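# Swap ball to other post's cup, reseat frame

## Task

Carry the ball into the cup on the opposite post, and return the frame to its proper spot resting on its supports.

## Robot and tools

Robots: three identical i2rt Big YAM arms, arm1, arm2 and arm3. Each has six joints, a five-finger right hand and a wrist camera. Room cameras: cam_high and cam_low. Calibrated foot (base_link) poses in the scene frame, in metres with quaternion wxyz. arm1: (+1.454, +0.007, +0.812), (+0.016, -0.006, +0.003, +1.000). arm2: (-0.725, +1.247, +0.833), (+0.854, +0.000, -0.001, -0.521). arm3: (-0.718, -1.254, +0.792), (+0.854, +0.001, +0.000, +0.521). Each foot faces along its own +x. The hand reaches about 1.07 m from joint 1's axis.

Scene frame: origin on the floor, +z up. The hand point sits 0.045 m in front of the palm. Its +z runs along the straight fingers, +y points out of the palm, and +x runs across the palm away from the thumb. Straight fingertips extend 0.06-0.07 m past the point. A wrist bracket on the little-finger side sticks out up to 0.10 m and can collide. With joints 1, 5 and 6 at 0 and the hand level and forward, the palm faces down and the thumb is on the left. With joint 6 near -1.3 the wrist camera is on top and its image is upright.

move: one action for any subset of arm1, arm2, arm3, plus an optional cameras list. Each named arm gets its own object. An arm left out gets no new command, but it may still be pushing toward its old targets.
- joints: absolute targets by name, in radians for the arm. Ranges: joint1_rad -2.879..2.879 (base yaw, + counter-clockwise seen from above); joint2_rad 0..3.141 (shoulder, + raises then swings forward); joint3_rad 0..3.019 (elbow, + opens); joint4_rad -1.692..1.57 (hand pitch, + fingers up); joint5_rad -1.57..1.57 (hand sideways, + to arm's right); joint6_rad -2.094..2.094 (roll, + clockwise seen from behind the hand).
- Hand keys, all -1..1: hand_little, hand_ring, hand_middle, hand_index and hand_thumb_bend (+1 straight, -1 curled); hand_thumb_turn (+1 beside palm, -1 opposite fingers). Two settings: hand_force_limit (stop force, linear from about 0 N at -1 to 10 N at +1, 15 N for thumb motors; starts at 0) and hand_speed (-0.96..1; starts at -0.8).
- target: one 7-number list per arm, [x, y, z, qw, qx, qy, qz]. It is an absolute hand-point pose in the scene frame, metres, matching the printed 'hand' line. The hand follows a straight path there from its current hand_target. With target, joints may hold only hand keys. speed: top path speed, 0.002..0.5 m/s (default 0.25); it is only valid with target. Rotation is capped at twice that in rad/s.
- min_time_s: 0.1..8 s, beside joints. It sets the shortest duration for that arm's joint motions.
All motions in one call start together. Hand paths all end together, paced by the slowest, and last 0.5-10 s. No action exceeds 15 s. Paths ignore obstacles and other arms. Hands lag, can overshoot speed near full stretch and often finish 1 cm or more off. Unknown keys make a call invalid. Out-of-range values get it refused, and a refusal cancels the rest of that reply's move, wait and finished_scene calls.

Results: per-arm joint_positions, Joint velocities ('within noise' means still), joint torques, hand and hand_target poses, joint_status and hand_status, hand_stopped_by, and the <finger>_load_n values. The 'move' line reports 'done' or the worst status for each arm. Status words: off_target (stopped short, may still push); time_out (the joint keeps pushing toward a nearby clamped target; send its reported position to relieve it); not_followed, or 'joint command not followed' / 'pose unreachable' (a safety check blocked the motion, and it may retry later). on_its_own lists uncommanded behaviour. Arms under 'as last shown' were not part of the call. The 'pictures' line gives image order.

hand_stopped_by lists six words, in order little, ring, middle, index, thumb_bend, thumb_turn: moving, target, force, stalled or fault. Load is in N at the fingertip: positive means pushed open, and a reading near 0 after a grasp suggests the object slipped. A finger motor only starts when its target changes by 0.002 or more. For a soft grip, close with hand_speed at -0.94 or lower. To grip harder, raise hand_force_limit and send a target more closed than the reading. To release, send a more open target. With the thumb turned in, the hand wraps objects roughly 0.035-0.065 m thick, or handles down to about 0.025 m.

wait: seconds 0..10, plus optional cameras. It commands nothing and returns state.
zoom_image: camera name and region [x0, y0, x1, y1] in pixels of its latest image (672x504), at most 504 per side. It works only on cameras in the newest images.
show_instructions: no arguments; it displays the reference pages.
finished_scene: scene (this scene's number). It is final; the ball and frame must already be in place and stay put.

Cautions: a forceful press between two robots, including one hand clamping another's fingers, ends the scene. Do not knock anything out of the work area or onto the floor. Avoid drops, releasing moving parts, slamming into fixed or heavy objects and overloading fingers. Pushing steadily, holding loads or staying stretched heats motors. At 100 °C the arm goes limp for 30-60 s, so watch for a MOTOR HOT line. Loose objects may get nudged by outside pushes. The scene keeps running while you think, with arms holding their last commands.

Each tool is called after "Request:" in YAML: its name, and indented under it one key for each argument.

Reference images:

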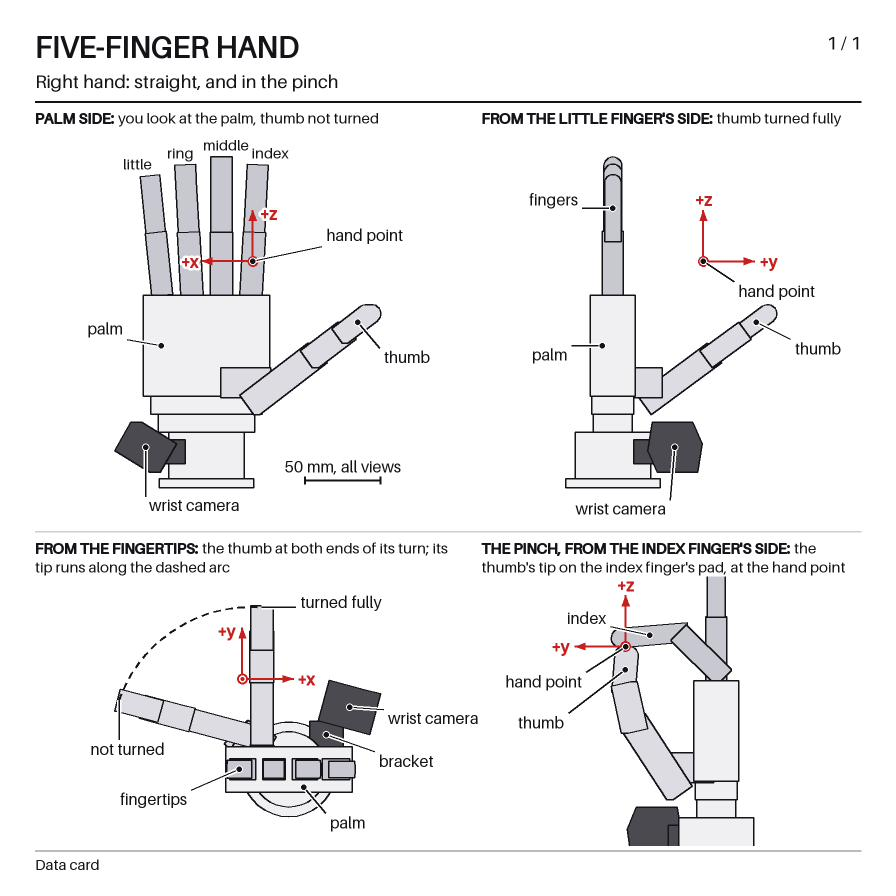

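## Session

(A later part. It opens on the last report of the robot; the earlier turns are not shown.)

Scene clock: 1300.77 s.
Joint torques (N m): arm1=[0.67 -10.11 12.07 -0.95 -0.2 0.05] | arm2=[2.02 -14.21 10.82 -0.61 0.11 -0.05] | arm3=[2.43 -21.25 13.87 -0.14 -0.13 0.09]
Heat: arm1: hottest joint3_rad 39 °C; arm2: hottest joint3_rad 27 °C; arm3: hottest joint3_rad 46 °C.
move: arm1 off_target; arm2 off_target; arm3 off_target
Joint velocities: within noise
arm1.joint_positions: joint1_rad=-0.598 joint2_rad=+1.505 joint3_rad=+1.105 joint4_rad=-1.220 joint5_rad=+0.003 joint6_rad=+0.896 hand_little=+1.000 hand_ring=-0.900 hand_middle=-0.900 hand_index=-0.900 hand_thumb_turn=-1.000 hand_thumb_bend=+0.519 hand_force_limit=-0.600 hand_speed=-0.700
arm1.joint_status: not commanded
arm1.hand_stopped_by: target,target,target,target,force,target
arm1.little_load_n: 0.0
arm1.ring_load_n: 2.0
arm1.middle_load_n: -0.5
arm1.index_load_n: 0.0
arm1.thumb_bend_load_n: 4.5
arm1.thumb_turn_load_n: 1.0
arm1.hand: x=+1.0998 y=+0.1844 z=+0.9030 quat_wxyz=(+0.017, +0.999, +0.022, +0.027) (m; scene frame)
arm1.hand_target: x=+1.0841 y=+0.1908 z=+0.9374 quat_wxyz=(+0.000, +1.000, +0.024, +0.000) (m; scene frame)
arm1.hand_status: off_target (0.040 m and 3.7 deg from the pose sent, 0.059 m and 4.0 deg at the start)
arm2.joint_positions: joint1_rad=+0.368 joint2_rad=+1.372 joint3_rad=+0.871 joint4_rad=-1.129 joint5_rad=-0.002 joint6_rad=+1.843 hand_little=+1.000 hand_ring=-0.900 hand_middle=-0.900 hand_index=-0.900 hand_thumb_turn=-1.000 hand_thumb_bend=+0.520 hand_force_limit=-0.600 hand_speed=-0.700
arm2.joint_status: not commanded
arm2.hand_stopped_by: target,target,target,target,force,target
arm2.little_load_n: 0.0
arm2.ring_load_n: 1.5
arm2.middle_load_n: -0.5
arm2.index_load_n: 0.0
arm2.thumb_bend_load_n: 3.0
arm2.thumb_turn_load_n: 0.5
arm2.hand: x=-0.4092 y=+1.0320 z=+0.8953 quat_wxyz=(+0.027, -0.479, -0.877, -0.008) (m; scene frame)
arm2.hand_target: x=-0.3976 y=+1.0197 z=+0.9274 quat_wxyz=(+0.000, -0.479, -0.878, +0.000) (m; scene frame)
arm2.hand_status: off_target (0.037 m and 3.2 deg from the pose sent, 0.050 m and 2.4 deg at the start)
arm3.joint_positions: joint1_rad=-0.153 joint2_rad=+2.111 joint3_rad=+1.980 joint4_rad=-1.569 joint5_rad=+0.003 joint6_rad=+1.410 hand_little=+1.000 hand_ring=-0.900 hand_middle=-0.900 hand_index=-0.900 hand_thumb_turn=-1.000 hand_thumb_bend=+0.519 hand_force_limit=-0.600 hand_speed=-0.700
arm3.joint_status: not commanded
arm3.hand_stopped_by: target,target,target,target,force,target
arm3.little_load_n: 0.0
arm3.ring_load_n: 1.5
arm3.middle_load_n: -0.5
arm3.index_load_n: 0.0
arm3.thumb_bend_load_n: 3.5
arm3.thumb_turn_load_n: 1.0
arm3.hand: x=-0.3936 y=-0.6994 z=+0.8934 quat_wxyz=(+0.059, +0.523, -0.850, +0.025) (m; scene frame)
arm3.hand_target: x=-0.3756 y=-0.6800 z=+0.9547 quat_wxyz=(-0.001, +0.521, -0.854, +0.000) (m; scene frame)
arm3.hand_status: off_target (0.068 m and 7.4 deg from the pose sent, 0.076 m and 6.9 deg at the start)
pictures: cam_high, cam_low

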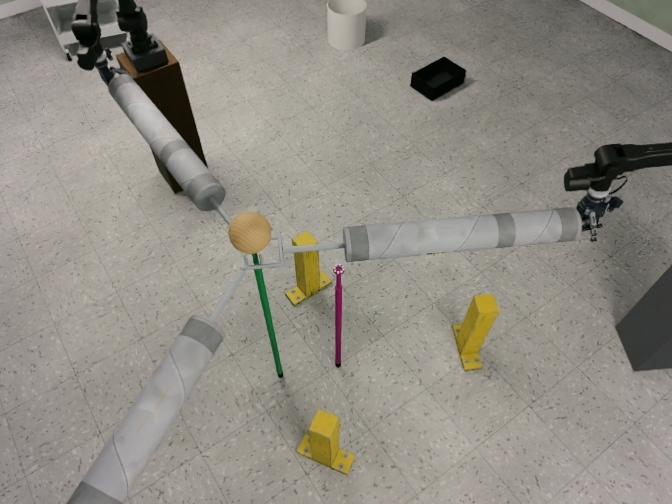

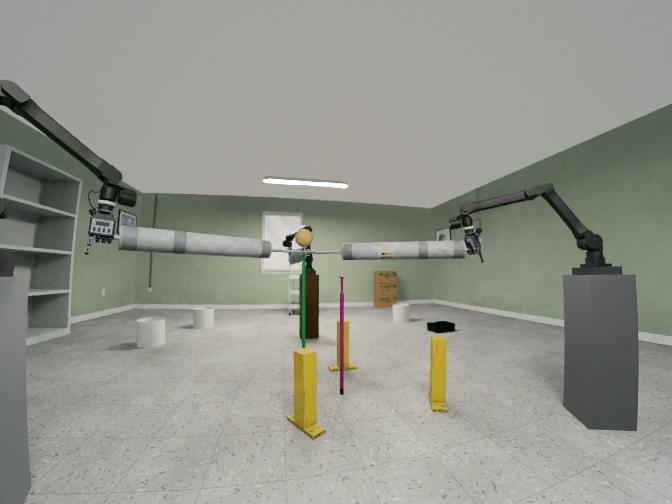

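Request:
move:
  arm1: {"target":[1.0848,0.1876,0.946,0,0.9997,0.0244,0],"speed":0.03}
  arm2: {"target":[-0.3950,1.0149,0.946,0,0.4787,0.8780,0],"speed":0.03}
  arm3: {"target":[-0.3705,-0.6795,0.976,0,-0.5210,0.8536,0],"speed":0.03}
  cameras: ["cam_high","cam_low"]

Request:
zoom_image:
  camera: "cam_high"
  region: [222, 206, 294, 278]

Request:
zoom_image:
  camera: "cam_low"
  region: [280, 222, 328, 270]

Scene clock: 1316.93 s.
Joint torques (N m): arm1=[1.32 -9.93 12.49 -1.1 -0.12 0.03] | arm2=[1.67 -14.51 11.21 -0.64 0.13 -0.1] | arm3=[2.26 -22.01 13.94 -0.09 -0.15 0.04]
Heat: arm1: hottest joint3_rad 38 °C; arm2: hottest joint3_rad 29 °C; arm3: hottest joint3_rad 45 °C.
move: arm1 off_target; arm2 off_target; arm3 off_target
Joint velocities: within noise
arm1.joint_positions: joint1_rad=-0.598 joint2_rad=+1.489 joint3_rad=+1.105 joint4_rad=-1.241 joint5_rad=+0.001 joint6_rad=+0.898 hand_little=+1.000 hand_ring=-0.900 hand_middle=-0.900 hand_index=-0.900 hand_thumb_turn=-1.000 hand_thumb_bend=+0.519 hand_force_limit=-0.600 hand_speed=-0.700
arm1.joint_status: not commanded
arm1.hand_stopped_by: target,target,target,target,force,target
arm1.little_load_n: 0.0
arm1.ring_load_n: 2.0
arm1.middle_load_n: -1.0
arm1.index_load_n: 0.0
arm1.thumb_bend_load_n: 4.0
arm1.thumb_turn_load_n: 1.5
arm1.hand: x=+1.1035 y=+0.1811 z=+0.9097 quat_wxyz=(+0.020, +0.999, +0.022, +0.028) (m; scene frame)
arm1.hand_target: x=+1.0863 y=+0.1866 z=+0.9454 quat_wxyz=(+0.000, +1.000, +0.024, +0.000) (m; scene frame)
arm1.hand_status: off_target (0.041 m and 3.9 deg from the pose sent, 0.046 m and 3.7 deg at the start)
arm2.joint_positions: joint1_rad=+0.368 joint2_rad=+1.364 joint3_rad=+0.910 joint4_rad=-1.180 joint5_rad=-0.002 joint6_rad=+1.843 hand_little=+1.000 hand_ring=-0.900 hand_middle=-0.900 hand_index=-0.900 hand_thumb_turn=-1.000 hand_thumb_bend=+0.520 hand_force_limit=-0.600 hand_speed=-0.700
arm2.joint_status: not commanded
arm2.hand_stopped_by: target,target,target,target,force,target
arm2.little_load_n: 0.0
arm2.ring_load_n: 1.5
arm2.middle_load_n: -0.5
arm2.index_load_n: 0.0
arm2.thumb_bend_load_n: 3.0
arm2.thumb_turn_load_n: 1.0
arm2.hand: x=-0.4062 y=+1.0292 z=+0.9110 quat_wxyz=(+0.029, -0.479, -0.877, -0.008) (m; scene frame)
arm2.hand_target: x=-0.3957 y=+1.0159 z=+0.9451 quat_wxyz=(+0.000, -0.479, -0.878, +0.000) (m; scene frame)
arm2.hand_status: off_target (0.039 m and 3.5 deg from the pose sent, 0.055 m and 3.2 deg at the start)
arm3.joint_positions: joint1_rad=-0.157 joint2_rad=+2.111 joint3_rad=+2.023 joint4_rad=-1.624 joint5_rad=+0.003 joint6_rad=+1.410 hand_little=+1.000 hand_ring=-0.900 hand_middle=-0.900 hand_index=-0.900 hand_thumb_turn=-1.000 hand_thumb_bend=+0.519 hand_force_limit=-0.600 hand_speed=-0.700
arm3.joint_status: not commanded
arm3.hand_stopped_by: target,target,target,target,force,target
arm3.little_load_n: 0.0
arm3.ring_load_n: 1.5
arm3.middle_load_n: -0.5
arm3.index_load_n: 0.0
arm3.thumb_bend_load_n: 3.5
arm3.thumb_turn_load_n: 1.0
arm3.hand: x=-0.3920 y=-0.7019 z=+0.9101 quat_wxyz=(+0.065, +0.521, -0.850, +0.028) (m; scene frame)
arm3.hand_target: x=-0.3740 y=-0.6845 z=+0.9764 quat_wxyz=(-0.001, +0.521, -0.854, +0.000) (m; scene frame)
arm3.hand_status: off_target (0.073 m and 8.1 deg from the pose sent, 0.088 m and 7.4 deg at the start)
pictures: cam_high, cam_low

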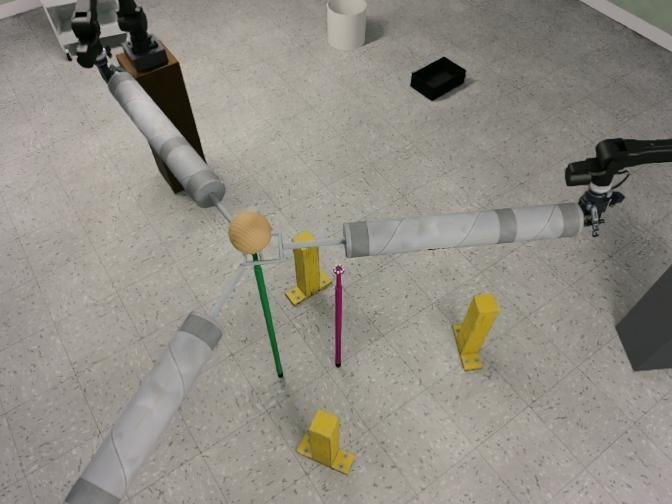

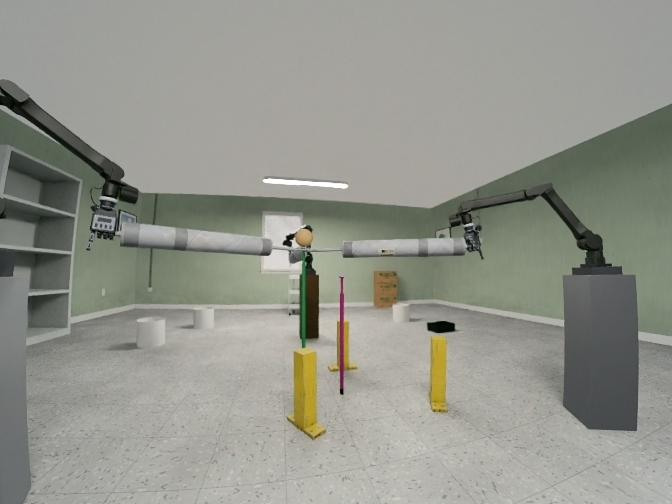

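Scaled by 7.000.

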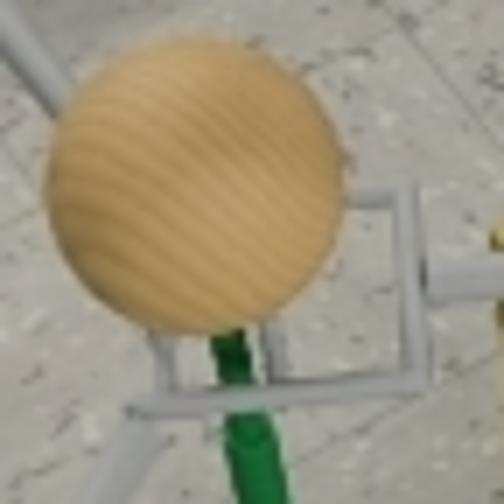

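Scaled by 10.500.

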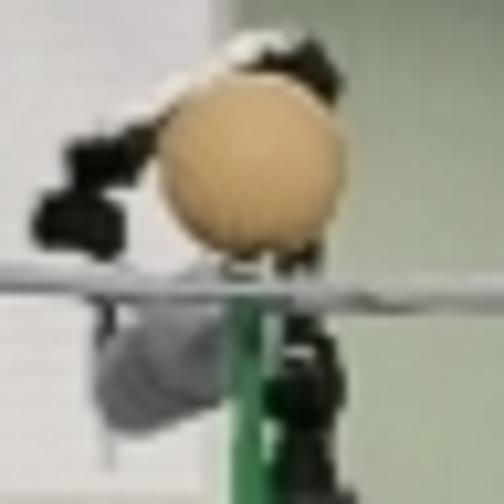

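Request:
move:
  arm1: {"target":[1.0838,0.1866,0.966,0,0.9997,0.0244,0],"speed":0.03}
  arm2: {"target":[-0.3960,1.0139,0.966,0,0.4787,0.8780,0],"speed":0.03}
  arm3: {"target":[-0.3715,-0.6815,0.996,0.0385,-0.5205,0.8528,0.0204],"speed":0.03}
  cameras: ["cam_high","cam_low"]

Request:
zoom_image:
  camera: "cam_high"
  region: [222, 206, 294, 278]

Request:
zoom_image:
  camera: "cam_low"
  region: [280, 222, 328, 270]

Scene clock: 1352.70 s.
Joint torques (N m): arm1=[1.55 -10.58 12.78 -1.16 -0.37 0.05] | arm2=[1.38 -15.09 11.96 -0.77 0.26 -0.13] | arm3=[2.26 -23.18 10.56 2.02 -0.33 0.09]
Heat: arm1: hottest joint3_rad 37 °C; arm2: hottest joint3_rad 32 °C; arm3: hottest joint3_rad 44 °C.
move: arm1 off_target; arm2 off_target; arm3 off_target
Joint velocities: within noise
arm1.joint_positions: joint1_rad=-0.598 joint2_rad=+1.481 joint3_rad=+1.138 joint4_rad=-1.288 joint5_rad=+0.009 joint6_rad=+0.898 hand_little=+1.000 hand_ring=-0.900 hand_middle=-0.900 hand_index=-0.900 hand_thumb_turn=-1.000 hand_thumb_bend=+0.519 hand_force_limit=-0.600 hand_speed=-0.700
arm1.joint_status: not commanded
arm1.hand_stopped_by: target,target,target,target,force,target
arm1.little_load_n: 0.0
arm1.ring_load_n: 2.5
arm1.middle_load_n: -0.5
arm1.index_load_n: 0.0
arm1.thumb_bend_load_n: 4.5
arm1.thumb_turn_load_n: 1.5
arm1.hand: x=+1.1035 y=+0.1829 z=+0.9242 quat_wxyz=(+0.018, +0.999, +0.021, +0.033) (m; scene frame)
arm1.hand_target: x=+1.0857 y=+0.1855 z=+0.9650 quat_wxyz=(+0.000, +1.000, +0.025, -0.001) (m; scene frame)
arm1.hand_status: off_target (0.046 m and 4.3 deg from the pose sent, 0.060 m and 3.9 deg at the start)
arm2.joint_positions: joint1_rad=+0.368 joint2_rad=+1.352 joint3_rad=+0.938 joint4_rad=-1.235 joint5_rad=-0.005 joint6_rad=+1.843 hand_little=+1.000 hand_ring=-0.900 hand_middle=-0.900 hand_index=-0.900 hand_thumb_turn=-1.000 hand_thumb_bend=+0.520 hand_force_limit=-0.600 hand_speed=-0.700
arm2.joint_status: not commanded
arm2.hand_stopped_by: target,target,target,target,force,target
arm2.little_load_n: 0.0
arm2.ring_load_n: 2.0
arm2.middle_load_n: -0.5
arm2.index_load_n: 0.0
arm2.thumb_bend_load_n: 3.0
arm2.thumb_turn_load_n: 1.0
arm2.hand: x=-0.4074 y=+1.0311 z=+0.9246 quat_wxyz=(+0.036, -0.479, -0.877, -0.011) (m; scene frame)
arm2.hand_target: x=-0.3970 y=+1.0153 z=+0.9649 quat_wxyz=(+0.000, -0.479, -0.878, +0.000) (m; scene frame)
arm2.hand_status: off_target (0.046 m and 4.3 deg from the pose sent, 0.058 m and 3.5 deg at the start)
arm3.joint_positions: joint1_rad=-0.159 joint2_rad=+2.057 joint3_rad=+1.998 joint4_rad=-1.583 joint5_rad=-0.001 joint6_rad=+1.400 hand_little=+1.000 hand_ring=-0.900 hand_middle=-0.900 hand_index=-0.900 hand_thumb_turn=-1.000 hand_thumb_bend=+0.519 hand_force_limit=-0.600 hand_speed=-0.700
arm3.joint_status: not commanded
arm3.hand_stopped_by: target,target,target,target,force,target
arm3.little_load_n: 0.0
arm3.ring_load_n: 2.0
arm3.middle_load_n: -0.5
arm3.index_load_n: 0.0
arm3.thumb_bend_load_n: 3.5
arm3.thumb_turn_load_n: 1.0
arm3.hand: x=-0.3896 y=-0.6998 z=+0.9342 quat_wxyz=(+0.033, +0.525, -0.850, +0.012) (m; scene frame)
arm3.hand_target: x=-0.3743 y=-0.6853 z=+0.9969 quat_wxyz=(-0.038, +0.521, -0.853, -0.020) (m; scene frame)
arm3.hand_status: off_target (0.067 m and 9.1 deg from the pose sent, 0.091 m and 13.1 deg at the start)
pictures: cam_high, cam_low

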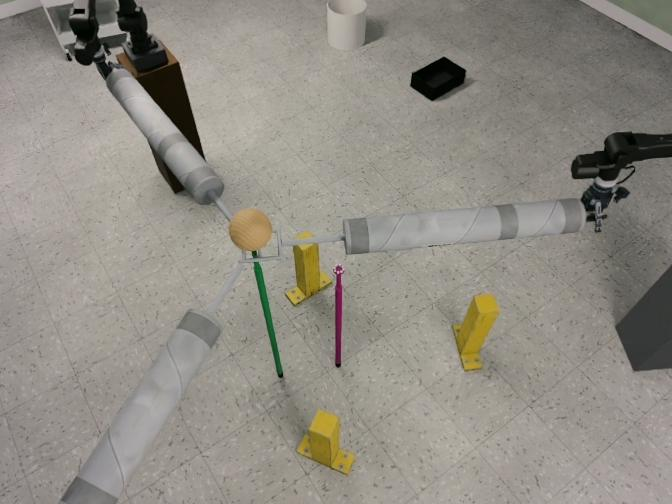

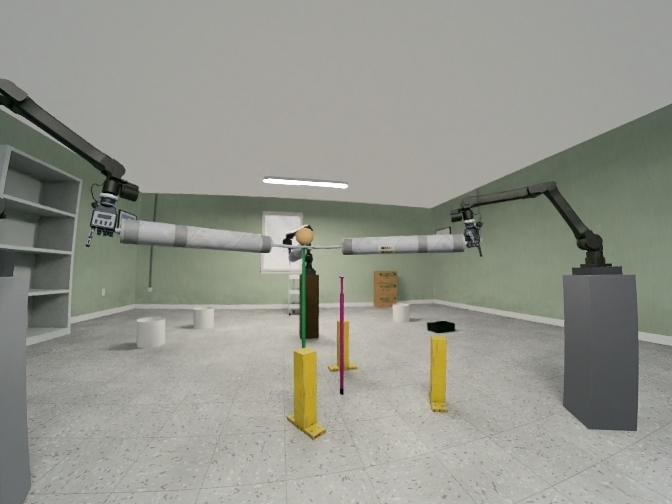

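Scaled by 7.000.

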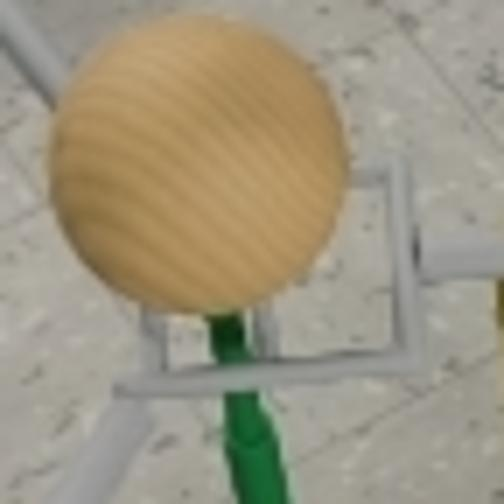

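Scaled by 10.500.

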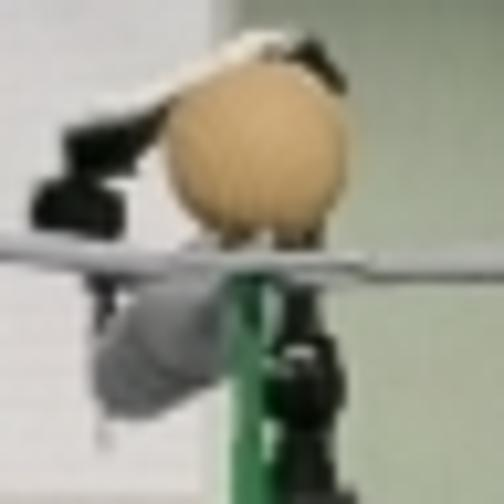

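Request:
move:
  arm1: {"target":[1.0818,0.1796,0.996,0,0.9997,0.0244,0],"speed":0.04}
  arm2: {"target":[-0.3980,1.0069,0.996,0,0.4787,0.8780,0],"speed":0.04}
  arm3: {"target":[-0.3735,-0.6885,1.020,0.0385,-0.5205,0.8528,0.0204],"speed":0.04}
  cameras: ["cam_high","cam_low"]

Request:
zoom_image:
  camera: "cam_high"
  region: [222, 196, 294, 268]

Request:
zoom_image:
  camera: "cam_low"
  region: [280, 222, 328, 270]

Scene clock: 1380.80 s.
Joint torques (N m): arm1=[1.38 -10.58 13.79 -0.98 -0.38 0.08] | arm2=[0.79 -15.15 12.66 -0.62 0.26 -0.22] | arm3=[2.26 -22.89 12.97 0.43 -0.31 0.07]
Heat: arm1: hottest joint3_rad 38 °C; arm2: hottest joint3_rad 34 °C; arm3: hottest joint3_rad 44 °C.
move: arm1 off_target; arm2 off_target; arm3 off_target
Joint velocities: within noise
arm1.joint_positions: joint1_rad=-0.586 joint2_rad=+1.456 joint3_rad=+1.185 joint4_rad=-1.372 joint5_rad=+0.007 joint6_rad=+0.912 hand_little=+1.000 hand_ring=-0.900 hand_middle=-0.900 hand_index=-0.900 hand_thumb_turn=-1.000 hand_thumb_bend=+0.519 hand_force_limit=-0.600 hand_speed=-0.700
arm1.joint_status: not commanded
arm1.hand_stopped_by: target,target,target,target,force,target
arm1.little_load_n: 0.0
arm1.ring_load_n: 2.5
arm1.middle_load_n: -0.5
arm1.index_load_n: 0.0
arm1.thumb_bend_load_n: 4.5
arm1.thumb_turn_load_n: 1.5
arm1.hand: x=+1.1037 y=+0.1768 z=+0.9517 quat_wxyz=(+0.022, +0.999, +0.020, +0.037) (m; scene frame)
arm1.hand_target: x=+1.0843 y=+0.1782 z=+0.9951 quat_wxyz=(+0.001, +1.000, +0.024, -0.001) (m; scene frame)
arm1.hand_status: off_target (0.049 m and 5.0 deg from the pose sent, 0.075 m and 4.4 deg at the start)
arm2.joint_positions: joint1_rad=+0.357 joint2_rad=+1.338 joint3_rad=+1.000 joint4_rad=-1.321 joint5_rad=-0.004 joint6_rad=+1.834 hand_little=+1.000 hand_ring=-0.900 hand_middle=-0.900 hand_index=-0.900 hand_thumb_turn=-1.000 hand_thumb_bend=+0.520 hand_force_limit=-0.600 hand_speed=-0.700
arm2.joint_status: not commanded
arm2.hand_stopped_by: target,target,target,target,force,target
arm2.little_load_n: 0.0
arm2.ring_load_n: 2.0
arm2.middle_load_n: -0.5
arm2.index_load_n: 0.0
arm2.thumb_bend_load_n: 3.5
arm2.thumb_turn_load_n: 1.0
arm2.hand: x=-0.4082 y=+1.0266 z=+0.9511 quat_wxyz=(+0.041, -0.480, -0.876, -0.012) (m; scene frame)
arm2.hand_target: x=-0.3994 y=+1.0086 z=+0.9949 quat_wxyz=(+0.000, -0.479, -0.878, +0.001) (m; scene frame)
arm2.hand_status: off_target (0.050 m and 4.9 deg from the pose sent, 0.076 m and 4.3 deg at the start)
arm3.joint_positions: joint1_rad=-0.163 joint2_rad=+2.035 joint3_rad=+1.991 joint4_rad=-1.593 joint5_rad=-0.002 joint6_rad=+1.400 hand_little=+1.000 hand_ring=-0.900 hand_middle=-0.900 hand_index=-0.900 hand_thumb_turn=-1.000 hand_thumb_bend=+0.519 hand_force_limit=-0.600 hand_speed=-0.700
arm3.joint_status: not commanded
arm3.hand_stopped_by: target,target,target,target,force,target
arm3.little_load_n: 0.0
arm3.ring_load_n: 2.0
arm3.middle_load_n: -0.5
arm3.index_load_n: 0.0
arm3.thumb_bend_load_n: 3.5
arm3.thumb_turn_load_n: 1.0
arm3.hand: x=-0.3907 y=-0.7053 z=+0.9447 quat_wxyz=(+0.032, +0.524, -0.851, +0.011) (m; scene frame)
arm3.hand_target: x=-0.3773 y=-0.6934 z=+1.0197 quat_wxyz=(-0.039, +0.521, -0.853, -0.020) (m; scene frame)
arm3.hand_status: off_target (0.079 m and 8.8 deg from the pose sent, 0.088 m and 9.1 deg at the start)
pictures: cam_high, cam_low

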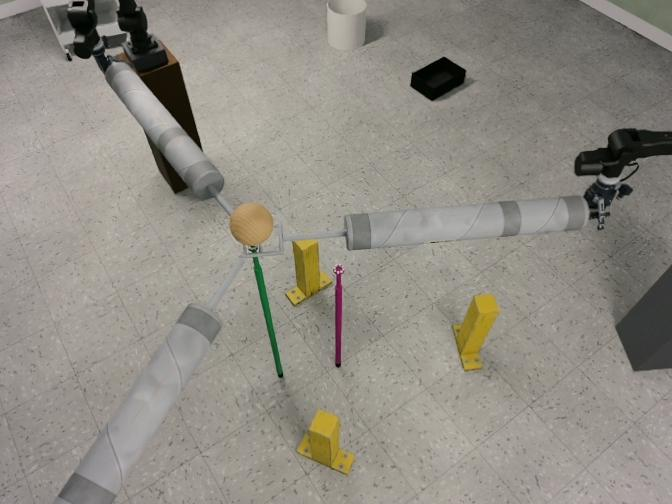

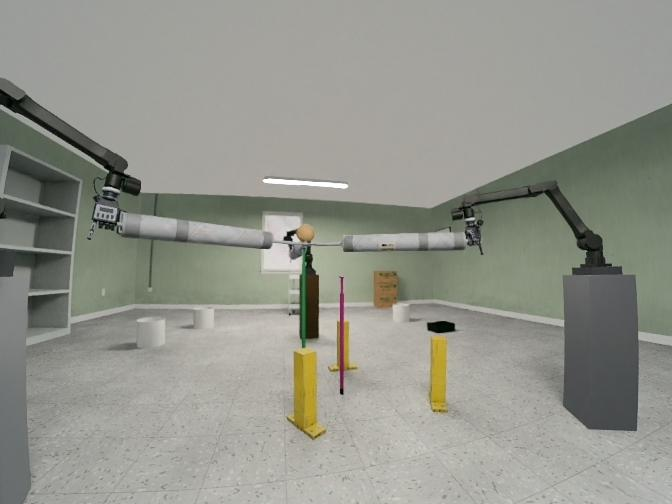

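Scaled by 7.000.

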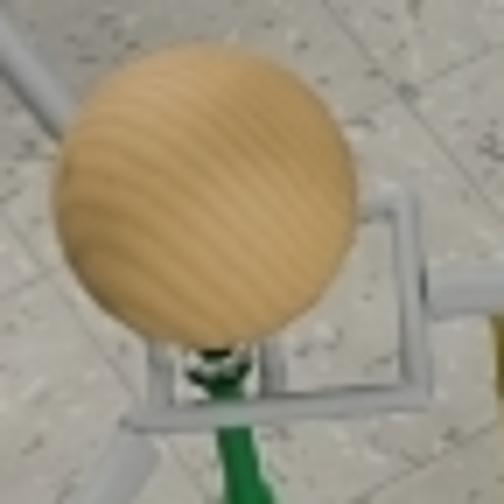

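Scaled by 10.500.

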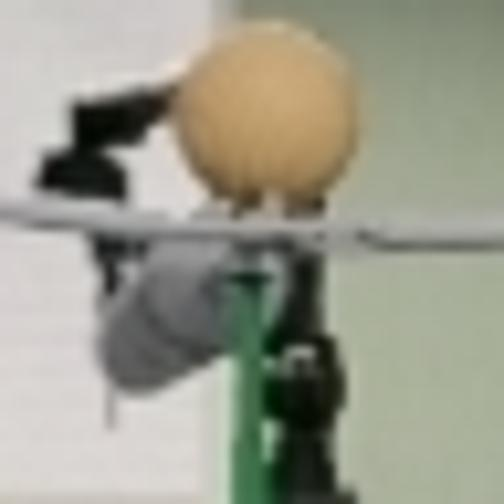

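Request:
move:
  arm1: {"target":[1.0288,0.0661,1.002,0,0.9997,0.0244,0],"speed":0.07}
  arm2: {"target":[-0.4510,0.8934,1.002,0,0.4787,0.8780,0],"speed":0.07}
  arm3: {"target":[-0.4265,-0.8020,1.028,0.0385,-0.5205,0.8528,0.0204],"speed":0.07}
  cameras: ["cam_high","cam_low"]

Scene clock: 1401.93 s.
Joint torques (N m): arm1=[1.44 -9.47 14.37 -0.77 -0.36 0.09] | arm2=[0.85 -13.8 13.3 -0.36 0.06 -0.22] | arm3=[2.2 -17.08 10.06 1.44 -0.3 0.03]
Heat: arm1: hottest joint3_rad 42 °C; arm2: hottest joint3_rad 35 °C; arm3: hottest joint3_rad 42 °C.
move: arm1 off_target; arm2 off_target; arm3 off_target
Joint velocities: within noise
arm1.joint_positions: joint1_rad=-0.281 joint2_rad=+1.439 joint3_rad=+1.185 joint4_rad=-1.398 joint5_rad=+0.011 joint6_rad=+1.218 hand_little=+1.000 hand_ring=-0.900 hand_middle=-0.900 hand_index=-0.900 hand_thumb_turn=-1.000 hand_thumb_bend=+0.519 hand_force_limit=-0.600 hand_speed=-0.700
arm1.joint_status: not commanded
arm1.hand_stopped_by: target,target,target,target,force,target
arm1.little_load_n: 0.0
arm1.ring_load_n: 2.0
arm1.middle_load_n: -0.5
arm1.index_load_n: 0.0
arm1.thumb_bend_load_n: 4.5
arm1.thumb_turn_load_n: 1.5
arm1.hand: x=+1.0561 y=+0.0682 z=+0.9569 quat_wxyz=(+0.011, +0.999, +0.020, +0.046) (m; scene frame)
arm1.hand_target: x=+1.0320 y=+0.0653 z=+1.0016 quat_wxyz=(+0.001, +1.000, +0.025, -0.001) (m; scene frame)
arm1.hand_status: off_target (0.053 m and 5.4 deg from the pose sent, 0.143 m and 5.0 deg at the start)
arm2.joint_positions: joint1_rad=+0.065 joint2_rad=+1.445 joint3_rad=+1.152 joint4_rad=-1.340 joint5_rad=+0.001 joint6_rad=+1.544 hand_little=+1.000 hand_ring=-0.900 hand_middle=-0.900 hand_index=-0.900 hand_thumb_turn=-1.000 hand_thumb_bend=+0.520 hand_force_limit=-0.600 hand_speed=-0.700
arm2.joint_status: not commanded
arm2.hand_stopped_by: target,target,target,target,force,target
arm2.little_load_n: 0.0
arm2.ring_load_n: 2.0
arm2.middle_load_n: -0.5
arm2.index_load_n: 0.0
arm2.thumb_bend_load_n: 3.5
arm2.thumb_turn_load_n: 1.0
arm2.hand: x=-0.4573 y=+0.9176 z=+0.9687 quat_wxyz=(+0.025, -0.481, -0.876, -0.015) (m; scene frame)
arm2.hand_target: x=-0.4521 y=+0.8950 z=+1.0018 quat_wxyz=(+0.000, -0.479, -0.878, +0.001) (m; scene frame)
arm2.hand_status: off_target (0.042 m and 3.4 deg from the pose sent, 0.149 m and 4.9 deg at the start)
arm3.joint_positions: joint1_rad=-0.216 joint2_rad=+1.678 joint3_rad=+1.581 joint4_rad=-1.505 joint5_rad=-0.007 joint6_rad=+1.351 hand_little=+1.000 hand_ring=-0.900 hand_middle=-0.900 hand_index=-0.900 hand_thumb_turn=-1.000 hand_thumb_bend=+0.519 hand_force_limit=-0.600 hand_speed=-0.700
arm3.joint_status: not commanded
arm3.hand_stopped_by: target,target,target,target,force,target
arm3.little_load_n: 0.0
arm3.ring_load_n: 1.5
arm3.middle_load_n: -0.5
arm3.index_load_n: 0.0
arm3.thumb_bend_load_n: 3.5
arm3.thumb_turn_load_n: 1.0
arm3.hand: x=-0.4383 y=-0.8127 z=+0.9865 quat_wxyz=(+0.016, +0.522, -0.853, +0.001) (m; scene frame)
arm3.hand_target: x=-0.4280 y=-0.8037 z=+1.0282 quat_wxyz=(-0.038, +0.521, -0.853, -0.020) (m; scene frame)
arm3.hand_status: off_target (0.044 m and 6.7 deg from the pose sent, 0.133 m and 8.8 deg at the start)
pictures: cam_high, cam_low

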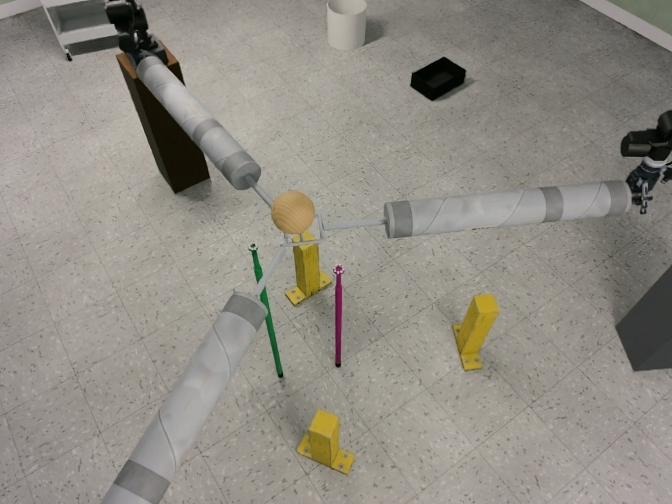

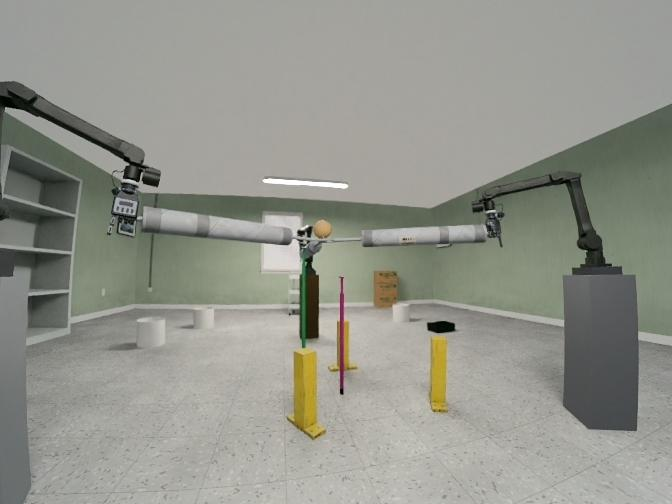

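Request:
move:
  arm1: {"target":[0.9728,-0.0509,1.006,0,0.9997,0.0244,0],"speed":0.07}
  arm2: {"target":[-0.5070,0.7764,0.996,0,0.4787,0.8780,0],"speed":0.07}
  arm3: {"target":[-0.4825,-0.9190,0.998,0.0200,-0.5208,0.8534,0.0105],"speed":0.07}
  cameras: ["cam_high","cam_low"]

Request:
zoom_image:
  camera: "cam_high"
  region: [290, 180, 390, 280]

Request:
zoom_image:
  camera: "cam_low"
  region: [300, 210, 380, 290]

Scene clock: 1421.97 s.
Joint torques (N m): arm1=[1.61 -10.4 15.05 -0.68 -0.11 0.03] | arm2=[1.38 -17.79 13.71 0.01 -0.06 -0.16] | arm3=[2.37 -11.93 9.55 0.64 -0.27 -0.01]
Heat: arm1: hottest joint3_rad 45 °C; arm2: hottest joint3_rad 37 °C; arm3: hottest joint3_rad 41 °C.
move: arm1 off_target; arm2 off_target; arm3 off_target
Joint velocities: within noise
arm1.joint_positions: joint1_rad=+0.018 joint2_rad=+1.527 joint3_rad=+1.293 joint4_rad=-1.424 joint5_rad=+0.009 joint6_rad=+1.511 hand_little=+1.000 hand_ring=-0.900 hand_middle=-0.900 hand_index=-0.900 hand_thumb_turn=-1.000 hand_thumb_bend=+0.519 hand_force_limit=-0.600 hand_speed=-0.700
arm1.joint_status: not commanded
arm1.hand_stopped_by: target,target,target,target,force,target
arm1.little_load_n: 0.0
arm1.ring_load_n: 2.0
arm1.middle_load_n: -1.0
arm1.index_load_n: 0.0
arm1.thumb_bend_load_n: 4.5
arm1.thumb_turn_load_n: 1.5
arm1.hand: x=+1.0032 y=-0.0456 z=+0.9603 quat_wxyz=(+0.001, +0.999, +0.023, +0.049) (m; scene frame)
arm1.hand_target: x=+0.9767 y=-0.0509 z=+1.0062 quat_wxyz=(+0.001, +1.000, +0.025, -0.001) (m; scene frame)
arm1.hand_status: off_target (0.055 m and 5.7 deg from the pose sent, 0.153 m and 5.4 deg at the start)
arm2.joint_positions: joint1_rad=-0.157 joint2_rad=+1.665 joint3_rad=+1.384 joint4_rad=-1.368 joint5_rad=+0.005 joint6_rad=+1.322 hand_little=+1.000 hand_ring=-0.900 hand_middle=-0.900 hand_index=-0.900 hand_thumb_turn=-1.000 hand_thumb_bend=+0.520 hand_force_limit=-0.600 hand_speed=-0.700
arm2.joint_status: not commanded
arm2.hand_stopped_by: target,target,target,target,force,target
arm2.little_load_n: 0.0
arm2.ring_load_n: 2.5
arm2.middle_load_n: -0.5
arm2.index_load_n: 0.0
arm2.thumb_bend_load_n: 3.5
arm2.thumb_turn_load_n: 1.0
arm2.hand: x=-0.5116 y=+0.8053 z=+0.9600 quat_wxyz=(+0.029, -0.481, -0.876, -0.025) (m; scene frame)
arm2.hand_target: x=-0.5081 y=+0.7790 z=+0.9962 quat_wxyz=(+0.000, -0.479, -0.878, +0.001) (m; scene frame)
arm2.hand_status: off_target (0.046 m and 4.4 deg from the pose sent, 0.152 m and 3.4 deg at the start)
arm3.joint_positions: joint1_rad=-0.297 joint2_rad=+1.380 joint3_rad=+1.199 joint4_rad=-1.429 joint5_rad=-0.004 joint6_rad=+1.276 hand_little=+1.000 hand_ring=-0.900 hand_middle=-0.900 hand_index=-0.900 hand_thumb_turn=-1.000 hand_thumb_bend=+0.519 hand_force_limit=-0.600 hand_speed=-0.700
arm3.joint_status: not commanded
arm3.hand_stopped_by: target,target,target,target,force,target
arm3.little_load_n: 0.0
arm3.ring_load_n: 1.5
arm3.middle_load_n: -0.5
arm3.index_load_n: 0.5
arm3.thumb_bend_load_n: 3.5
arm3.thumb_turn_load_n: 1.0
arm3.hand: x=-0.4910 y=-0.9256 z=+0.9702 quat_wxyz=(+0.019, +0.520, -0.854, +0.002) (m; scene frame)
arm3.hand_target: x=-0.4832 y=-0.9198 z=+0.9979 quat_wxyz=(-0.020, +0.521, -0.853, -0.010) (m; scene frame)
arm3.hand_status: off_target (0.030 m and 4.7 deg from the pose sent, 0.116 m and 4.3 deg at the start)
pictures: cam_high, cam_low

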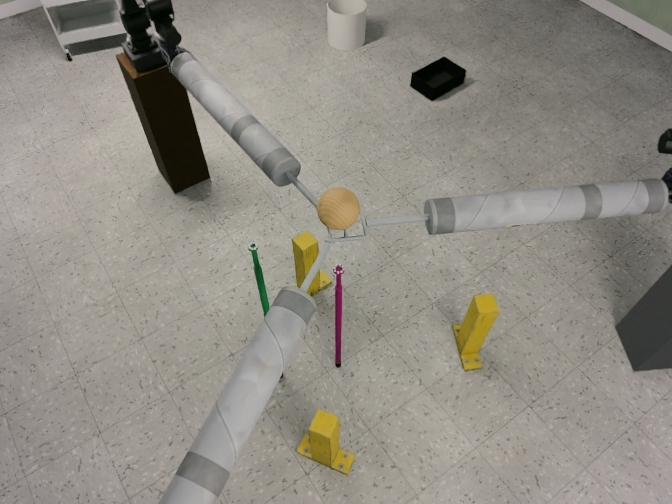

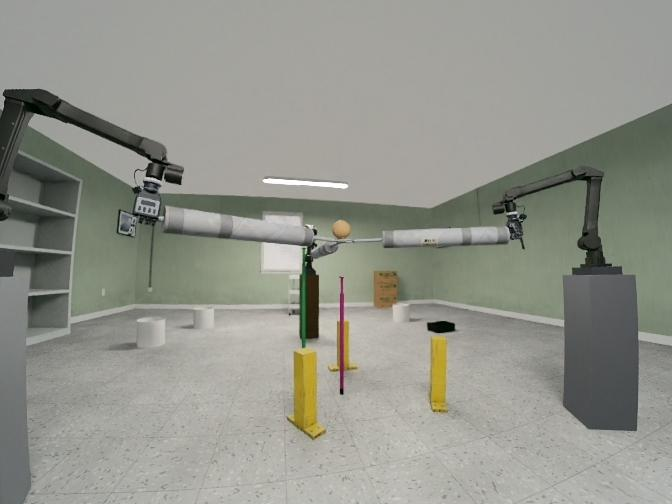

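Scaled by 5.040.

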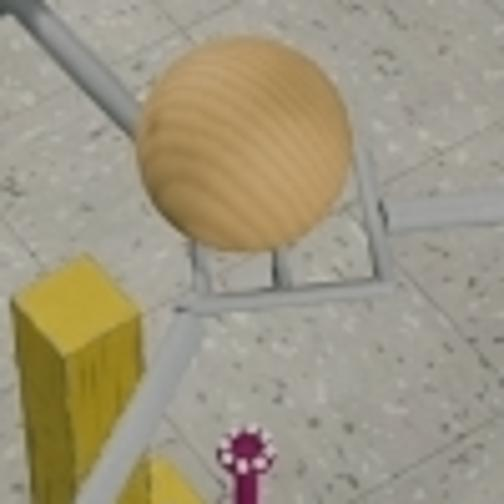

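Scaled by 6.300.

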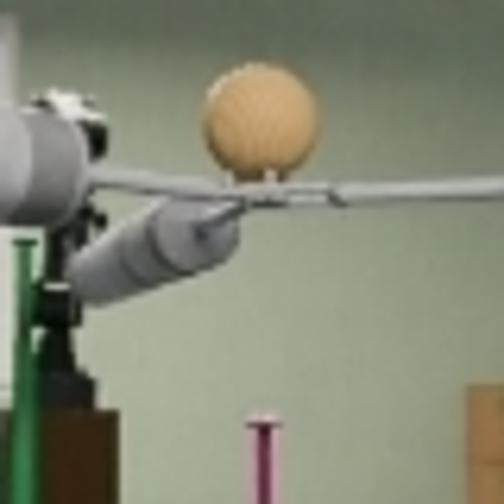

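Request:
move:
  arm1: {"target":[0.9718,-0.0509,0.886,0,0.9997,0.0244,0],"speed":0.08}
  arm2: {"target":[-0.5080,0.7764,0.876,0,0.4787,0.8780,0],"speed":0.08}
  arm3: {"target":[-0.4835,-0.9190,0.870,0.0,-0.5210,0.8536,0.0],"speed":0.08}
  cameras: ["cam_high","cam_low"]

Request:
zoom_image:
  camera: "cam_high"
  region: [290, 200, 390, 300]

Request:
zoom_image:
  camera: "cam_low"
  region: [300, 220, 380, 300]

Scene clock: 1447.07 s.
Joint torques (N m): arm1=[0.73 -10.99 9.02 0.7 -0.02 0.04] | arm2=[2.2 -19.14 8.53 1.81 -0.33 -0.08] | arm3=[2.73 -10.23 8.4 0.61 -0.25 0.05]
Heat: arm1: hottest joint3_rad 46 °C; arm2: hottest joint3_rad 36 °C; arm3: hottest joint3_rad 39 °C.
move: arm1 off_target; arm2 off_target; arm3 off_target
Joint velocities: within noise
arm1.joint_positions: joint1_rad=+0.026 joint2_rad=+1.633 joint3_rad=+1.150 joint4_rad=-1.144 joint5_rad=+0.007 joint6_rad=+1.512 hand_little=+1.000 hand_ring=-0.900 hand_middle=-0.900 hand_index=-0.900 hand_thumb_turn=-1.000 hand_thumb_bend=+0.519 hand_force_limit=-0.600 hand_speed=-0.700
arm1.joint_status: not commanded
arm1.hand_stopped_by: target,target,target,target,force,target
arm1.little_load_n: 0.0
arm1.ring_load_n: 2.5
arm1.middle_load_n: -1.0
arm1.index_load_n: 0.0
arm1.thumb_bend_load_n: 4.5
arm1.thumb_turn_load_n: 1.0
arm1.hand: x=+0.9893 y=-0.0498 z=+0.8640 quat_wxyz=(+0.001, +0.999, +0.026, +0.034) (m; scene frame)
arm1.hand_target: x=+0.9726 y=-0.0509 z=+0.8863 quat_wxyz=(+0.000, +1.000, +0.024, +0.000) (m; scene frame)
arm1.hand_status: off_target (0.028 m and 3.9 deg from the pose sent, 0.081 m and 5.7 deg at the start)
arm2.joint_positions: joint1_rad=-0.168 joint2_rad=+1.780 joint3_rad=+1.257 joint4_rad=-1.112 joint5_rad=+0.011 joint6_rad=+1.311 hand_little=+1.000 hand_ring=-0.900 hand_middle=-0.900 hand_index=-0.900 hand_thumb_turn=-1.000 hand_thumb_bend=+0.520 hand_force_limit=-0.600 hand_speed=-0.700
arm2.joint_status: not commanded
arm2.hand_stopped_by: target,target,target,target,force,target
arm2.little_load_n: 0.0
arm2.ring_load_n: 2.0
arm2.middle_load_n: -0.5
arm2.index_load_n: 0.5
arm2.thumb_bend_load_n: 3.5
arm2.thumb_turn_load_n: 1.0
arm2.hand: x=-0.5147 y=+0.7940 z=+0.8606 quat_wxyz=(+0.025, -0.481, -0.876, -0.018) (m; scene frame)
arm2.hand_target: x=-0.5083 y=+0.7770 z=+0.8764 quat_wxyz=(+0.000, -0.479, -0.878, +0.000) (m; scene frame)
arm2.hand_status: off_target (0.024 m and 3.6 deg from the pose sent, 0.089 m and 4.4 deg at the start)
arm3.joint_positions: joint1_rad=-0.297 joint2_rad=+1.480 joint3_rad=+0.982 joint4_rad=-1.129 joint5_rad=+0.006 joint6_rad=+1.274 hand_little=+1.000 hand_ring=-0.900 hand_middle=-0.900 hand_index=-0.900 hand_thumb_turn=-1.000 hand_thumb_bend=+0.519 hand_force_limit=-0.600 hand_speed=-0.700
arm3.joint_status: not commanded
arm3.hand_stopped_by: target,target,target,target,force,target
arm3.little_load_n: 0.0
arm3.ring_load_n: 1.5
arm3.middle_load_n: -0.5
arm3.index_load_n: 0.0
arm3.thumb_bend_load_n: 3.5
arm3.thumb_turn_load_n: 1.0
arm3.hand: x=-0.4940 y=-0.9311 z=+0.8545 quat_wxyz=(+0.026, +0.521, -0.853, +0.009) (m; scene frame)
arm3.hand_target: x=-0.4839 y=-0.9194 z=+0.8703 quat_wxyz=(+0.000, +0.521, -0.854, +0.000) (m; scene frame)
arm3.hand_status: off_target (0.022 m and 3.2 deg from the pose sent, 0.101 m and 2.2 deg at the start)
pictures: cam_high, cam_low

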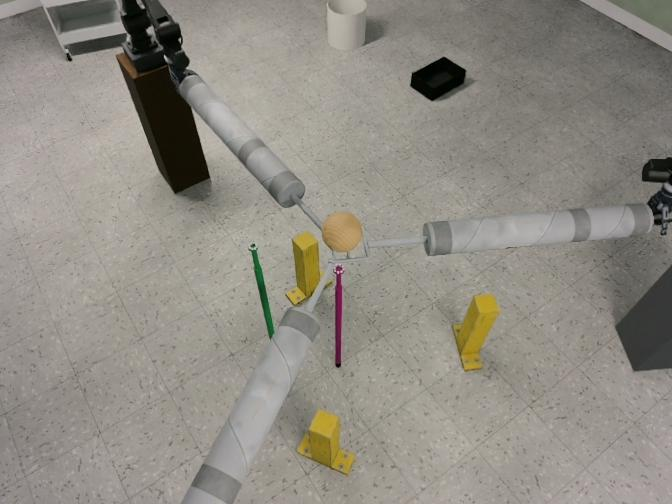

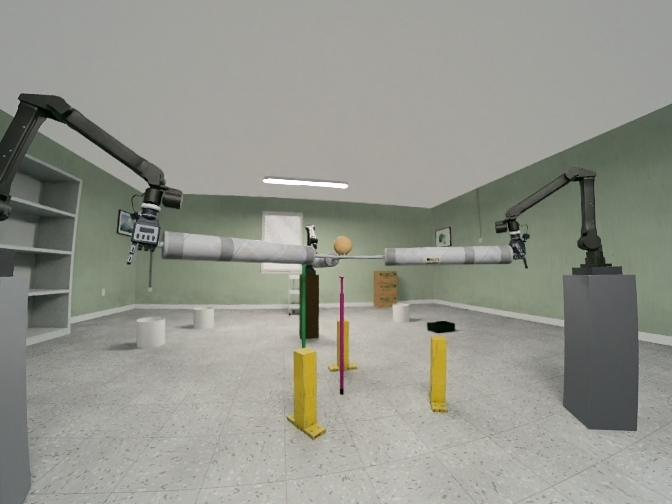

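Scaled by 5.040.

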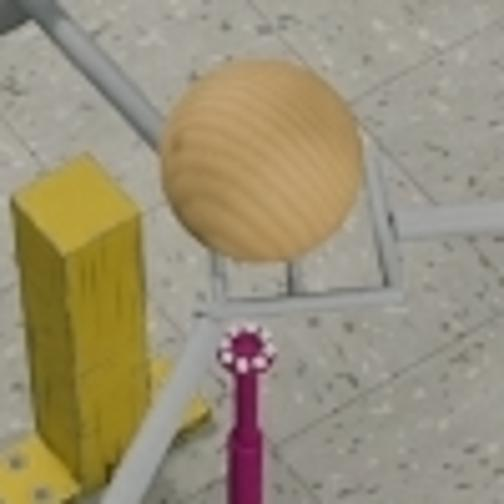

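Scaled by 6.300.

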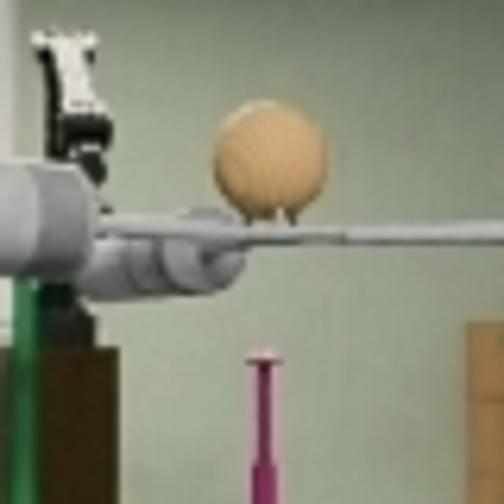

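Request:
move:
  arm1: {"target":[0.9748,-0.0404,0.816,0,0.9997,0.0244,0],"speed":0.05}
  arm2: {"target":[-0.5050,0.7869,0.808,0,0.4787,0.8780,0],"speed":0.05}
  arm3: {"target":[-0.4805,-0.9085,0.808,0.0,-0.5210,0.8536,0.0],"speed":0.05}
  cameras: ["cam_high","cam_low"]

Request:
zoom_image:
  camera: "cam_high"
  region: [304, 214, 376, 286]

Request:
zoom_image:
  camera: "cam_low"
  region: [310, 236, 374, 300]

Scene clock: 1468.03 s.
Joint torques (N m): arm1=[0.03 -10.75 7.54 0.18 -0.09 -0.08] | arm2=[3.08 -19.08 7.23 1.46 -0.18 0.05] | arm3=[3.55 -10.87 7.5 0.61 -0.29 0.18]
Heat: arm1: hottest joint3_rad 42 °C; arm2: hottest joint3_rad 33 °C; arm3: hottest joint3_rad 39 °C.
move: arm1 off_target; arm2 off_target; arm3 off_target
Joint velocities: within noise
arm1.joint_positions: joint1_rad=+0.012 joint2_rad=+1.720 joint3_rad=+1.063 joint4_rad=-0.951 joint5_rad=+0.010 joint6_rad=+1.501 hand_little=+1.000 hand_ring=-0.900 hand_middle=-0.900 hand_index=-0.900 hand_thumb_turn=-1.000 hand_thumb_bend=+0.519 hand_force_limit=-0.600 hand_speed=-0.700
arm1.joint_status: not commanded
arm1.hand_stopped_by: target,target,target,target,force,target
arm1.little_load_n: 0.0
arm1.ring_load_n: 2.5
arm1.middle_load_n: -1.0
arm1.index_load_n: 0.0
arm1.thumb_bend_load_n: 4.5
arm1.thumb_turn_load_n: 1.5
arm1.hand: x=+0.9890 y=-0.0437 z=+0.7984 quat_wxyz=(-0.001, +0.999, +0.025, +0.025) (m; scene frame)
arm1.hand_target: x=+0.9751 y=-0.0404 z=+0.8161 quat_wxyz=(+0.000, +1.000, +0.024, +0.000) (m; scene frame)
arm1.hand_status: off_target (0.023 m and 2.9 deg from the pose sent, 0.051 m and 3.9 deg at the start)
arm2.joint_positions: joint1_rad=-0.167 joint2_rad=+1.854 joint3_rad=+1.168 joint4_rad=-0.928 joint5_rad=+0.006 joint6_rad=+1.311 hand_little=+1.000 hand_ring=-0.900 hand_middle=-0.900 hand_index=-0.900 hand_thumb_turn=-1.000 hand_thumb_bend=+0.520 hand_force_limit=-0.600 hand_speed=-0.700
arm2.joint_status: not commanded
arm2.hand_stopped_by: target,target,target,target,force,target
arm2.little_load_n: 0.0
arm2.ring_load_n: 2.0
arm2.middle_load_n: -0.5
arm2.index_load_n: 0.0
arm2.thumb_bend_load_n: 3.0
arm2.thumb_turn_load_n: 1.0
arm2.hand: x=-0.5139 y=+0.7982 z=+0.7979 quat_wxyz=(+0.016, -0.480, -0.877, -0.013) (m; scene frame)
arm2.hand_target: x=-0.5051 y=+0.7872 z=+0.8082 quat_wxyz=(+0.000, -0.479, -0.878, +0.000) (m; scene frame)
arm2.hand_status: off_target (0.018 m and 2.4 deg from the pose sent, 0.054 m and 3.6 deg at the start)
arm3.joint_positions: joint1_rad=-0.293 joint2_rad=+1.593 joint3_rad=+0.926 joint4_rad=-0.956 joint5_rad=+0.006 joint6_rad=+1.274 hand_little=+1.000 hand_ring=-0.900 hand_middle=-0.900 hand_index=-0.900 hand_thumb_turn=-1.000 hand_thumb_bend=+0.519 hand_force_limit=-0.600 hand_speed=-0.700
arm3.joint_status: not commanded
arm3.hand_stopped_by: target,target,target,target,force,target
arm3.little_load_n: 0.0
arm3.ring_load_n: 2.0
arm3.middle_load_n: -0.5
arm3.index_load_n: 0.0
arm3.thumb_bend_load_n: 3.5
arm3.thumb_turn_load_n: 1.0
arm3.hand: x=-0.4894 y=-0.9242 z=+0.7943 quat_wxyz=(+0.025, +0.522, -0.852, +0.009) (m; scene frame)
arm3.hand_target: x=-0.4808 y=-0.9089 z=+0.8083 quat_wxyz=(+0.000, +0.521, -0.854, +0.000) (m; scene frame)
arm3.hand_status: off_target (0.023 m and 3.0 deg from the pose sent, 0.053 m and 3.2 deg at the start)
pictures: cam_high, cam_low

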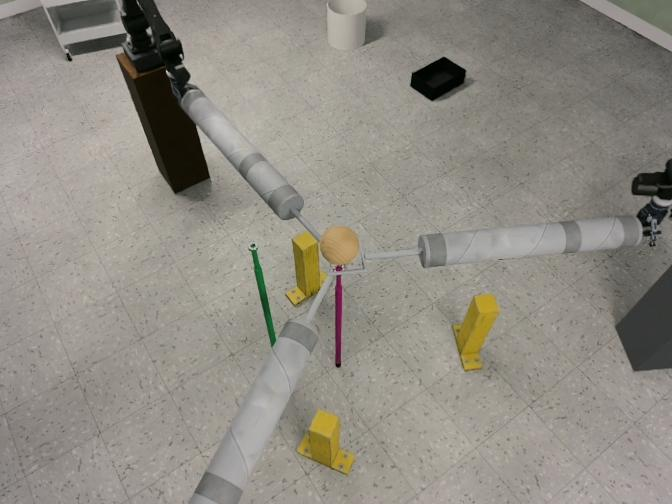

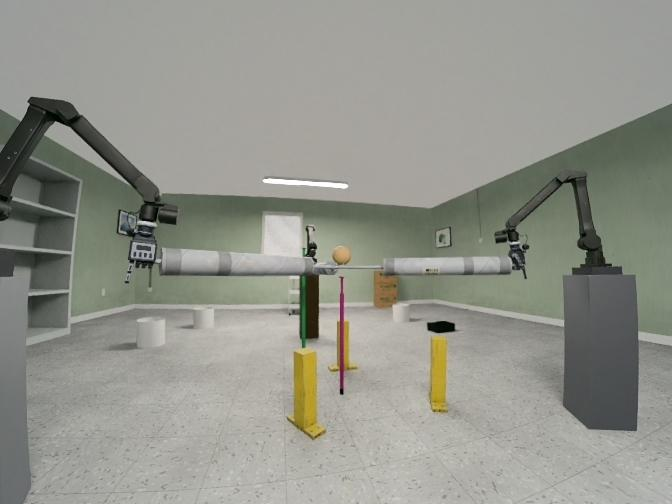

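Scaled by 7.000.

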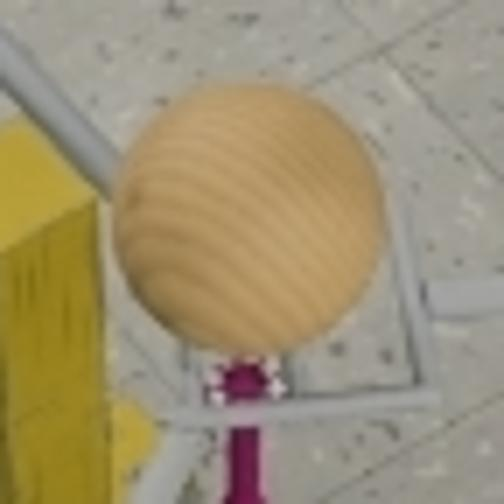

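Scaled by 7.875.

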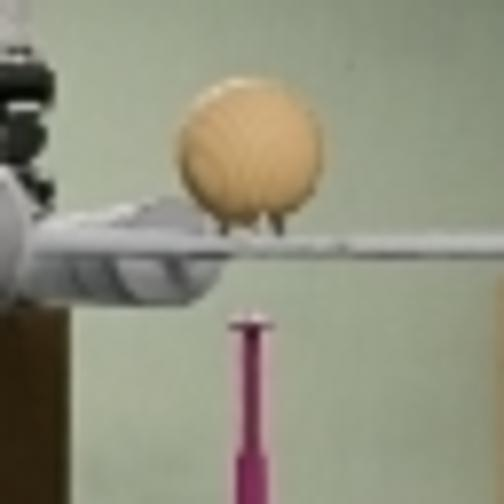

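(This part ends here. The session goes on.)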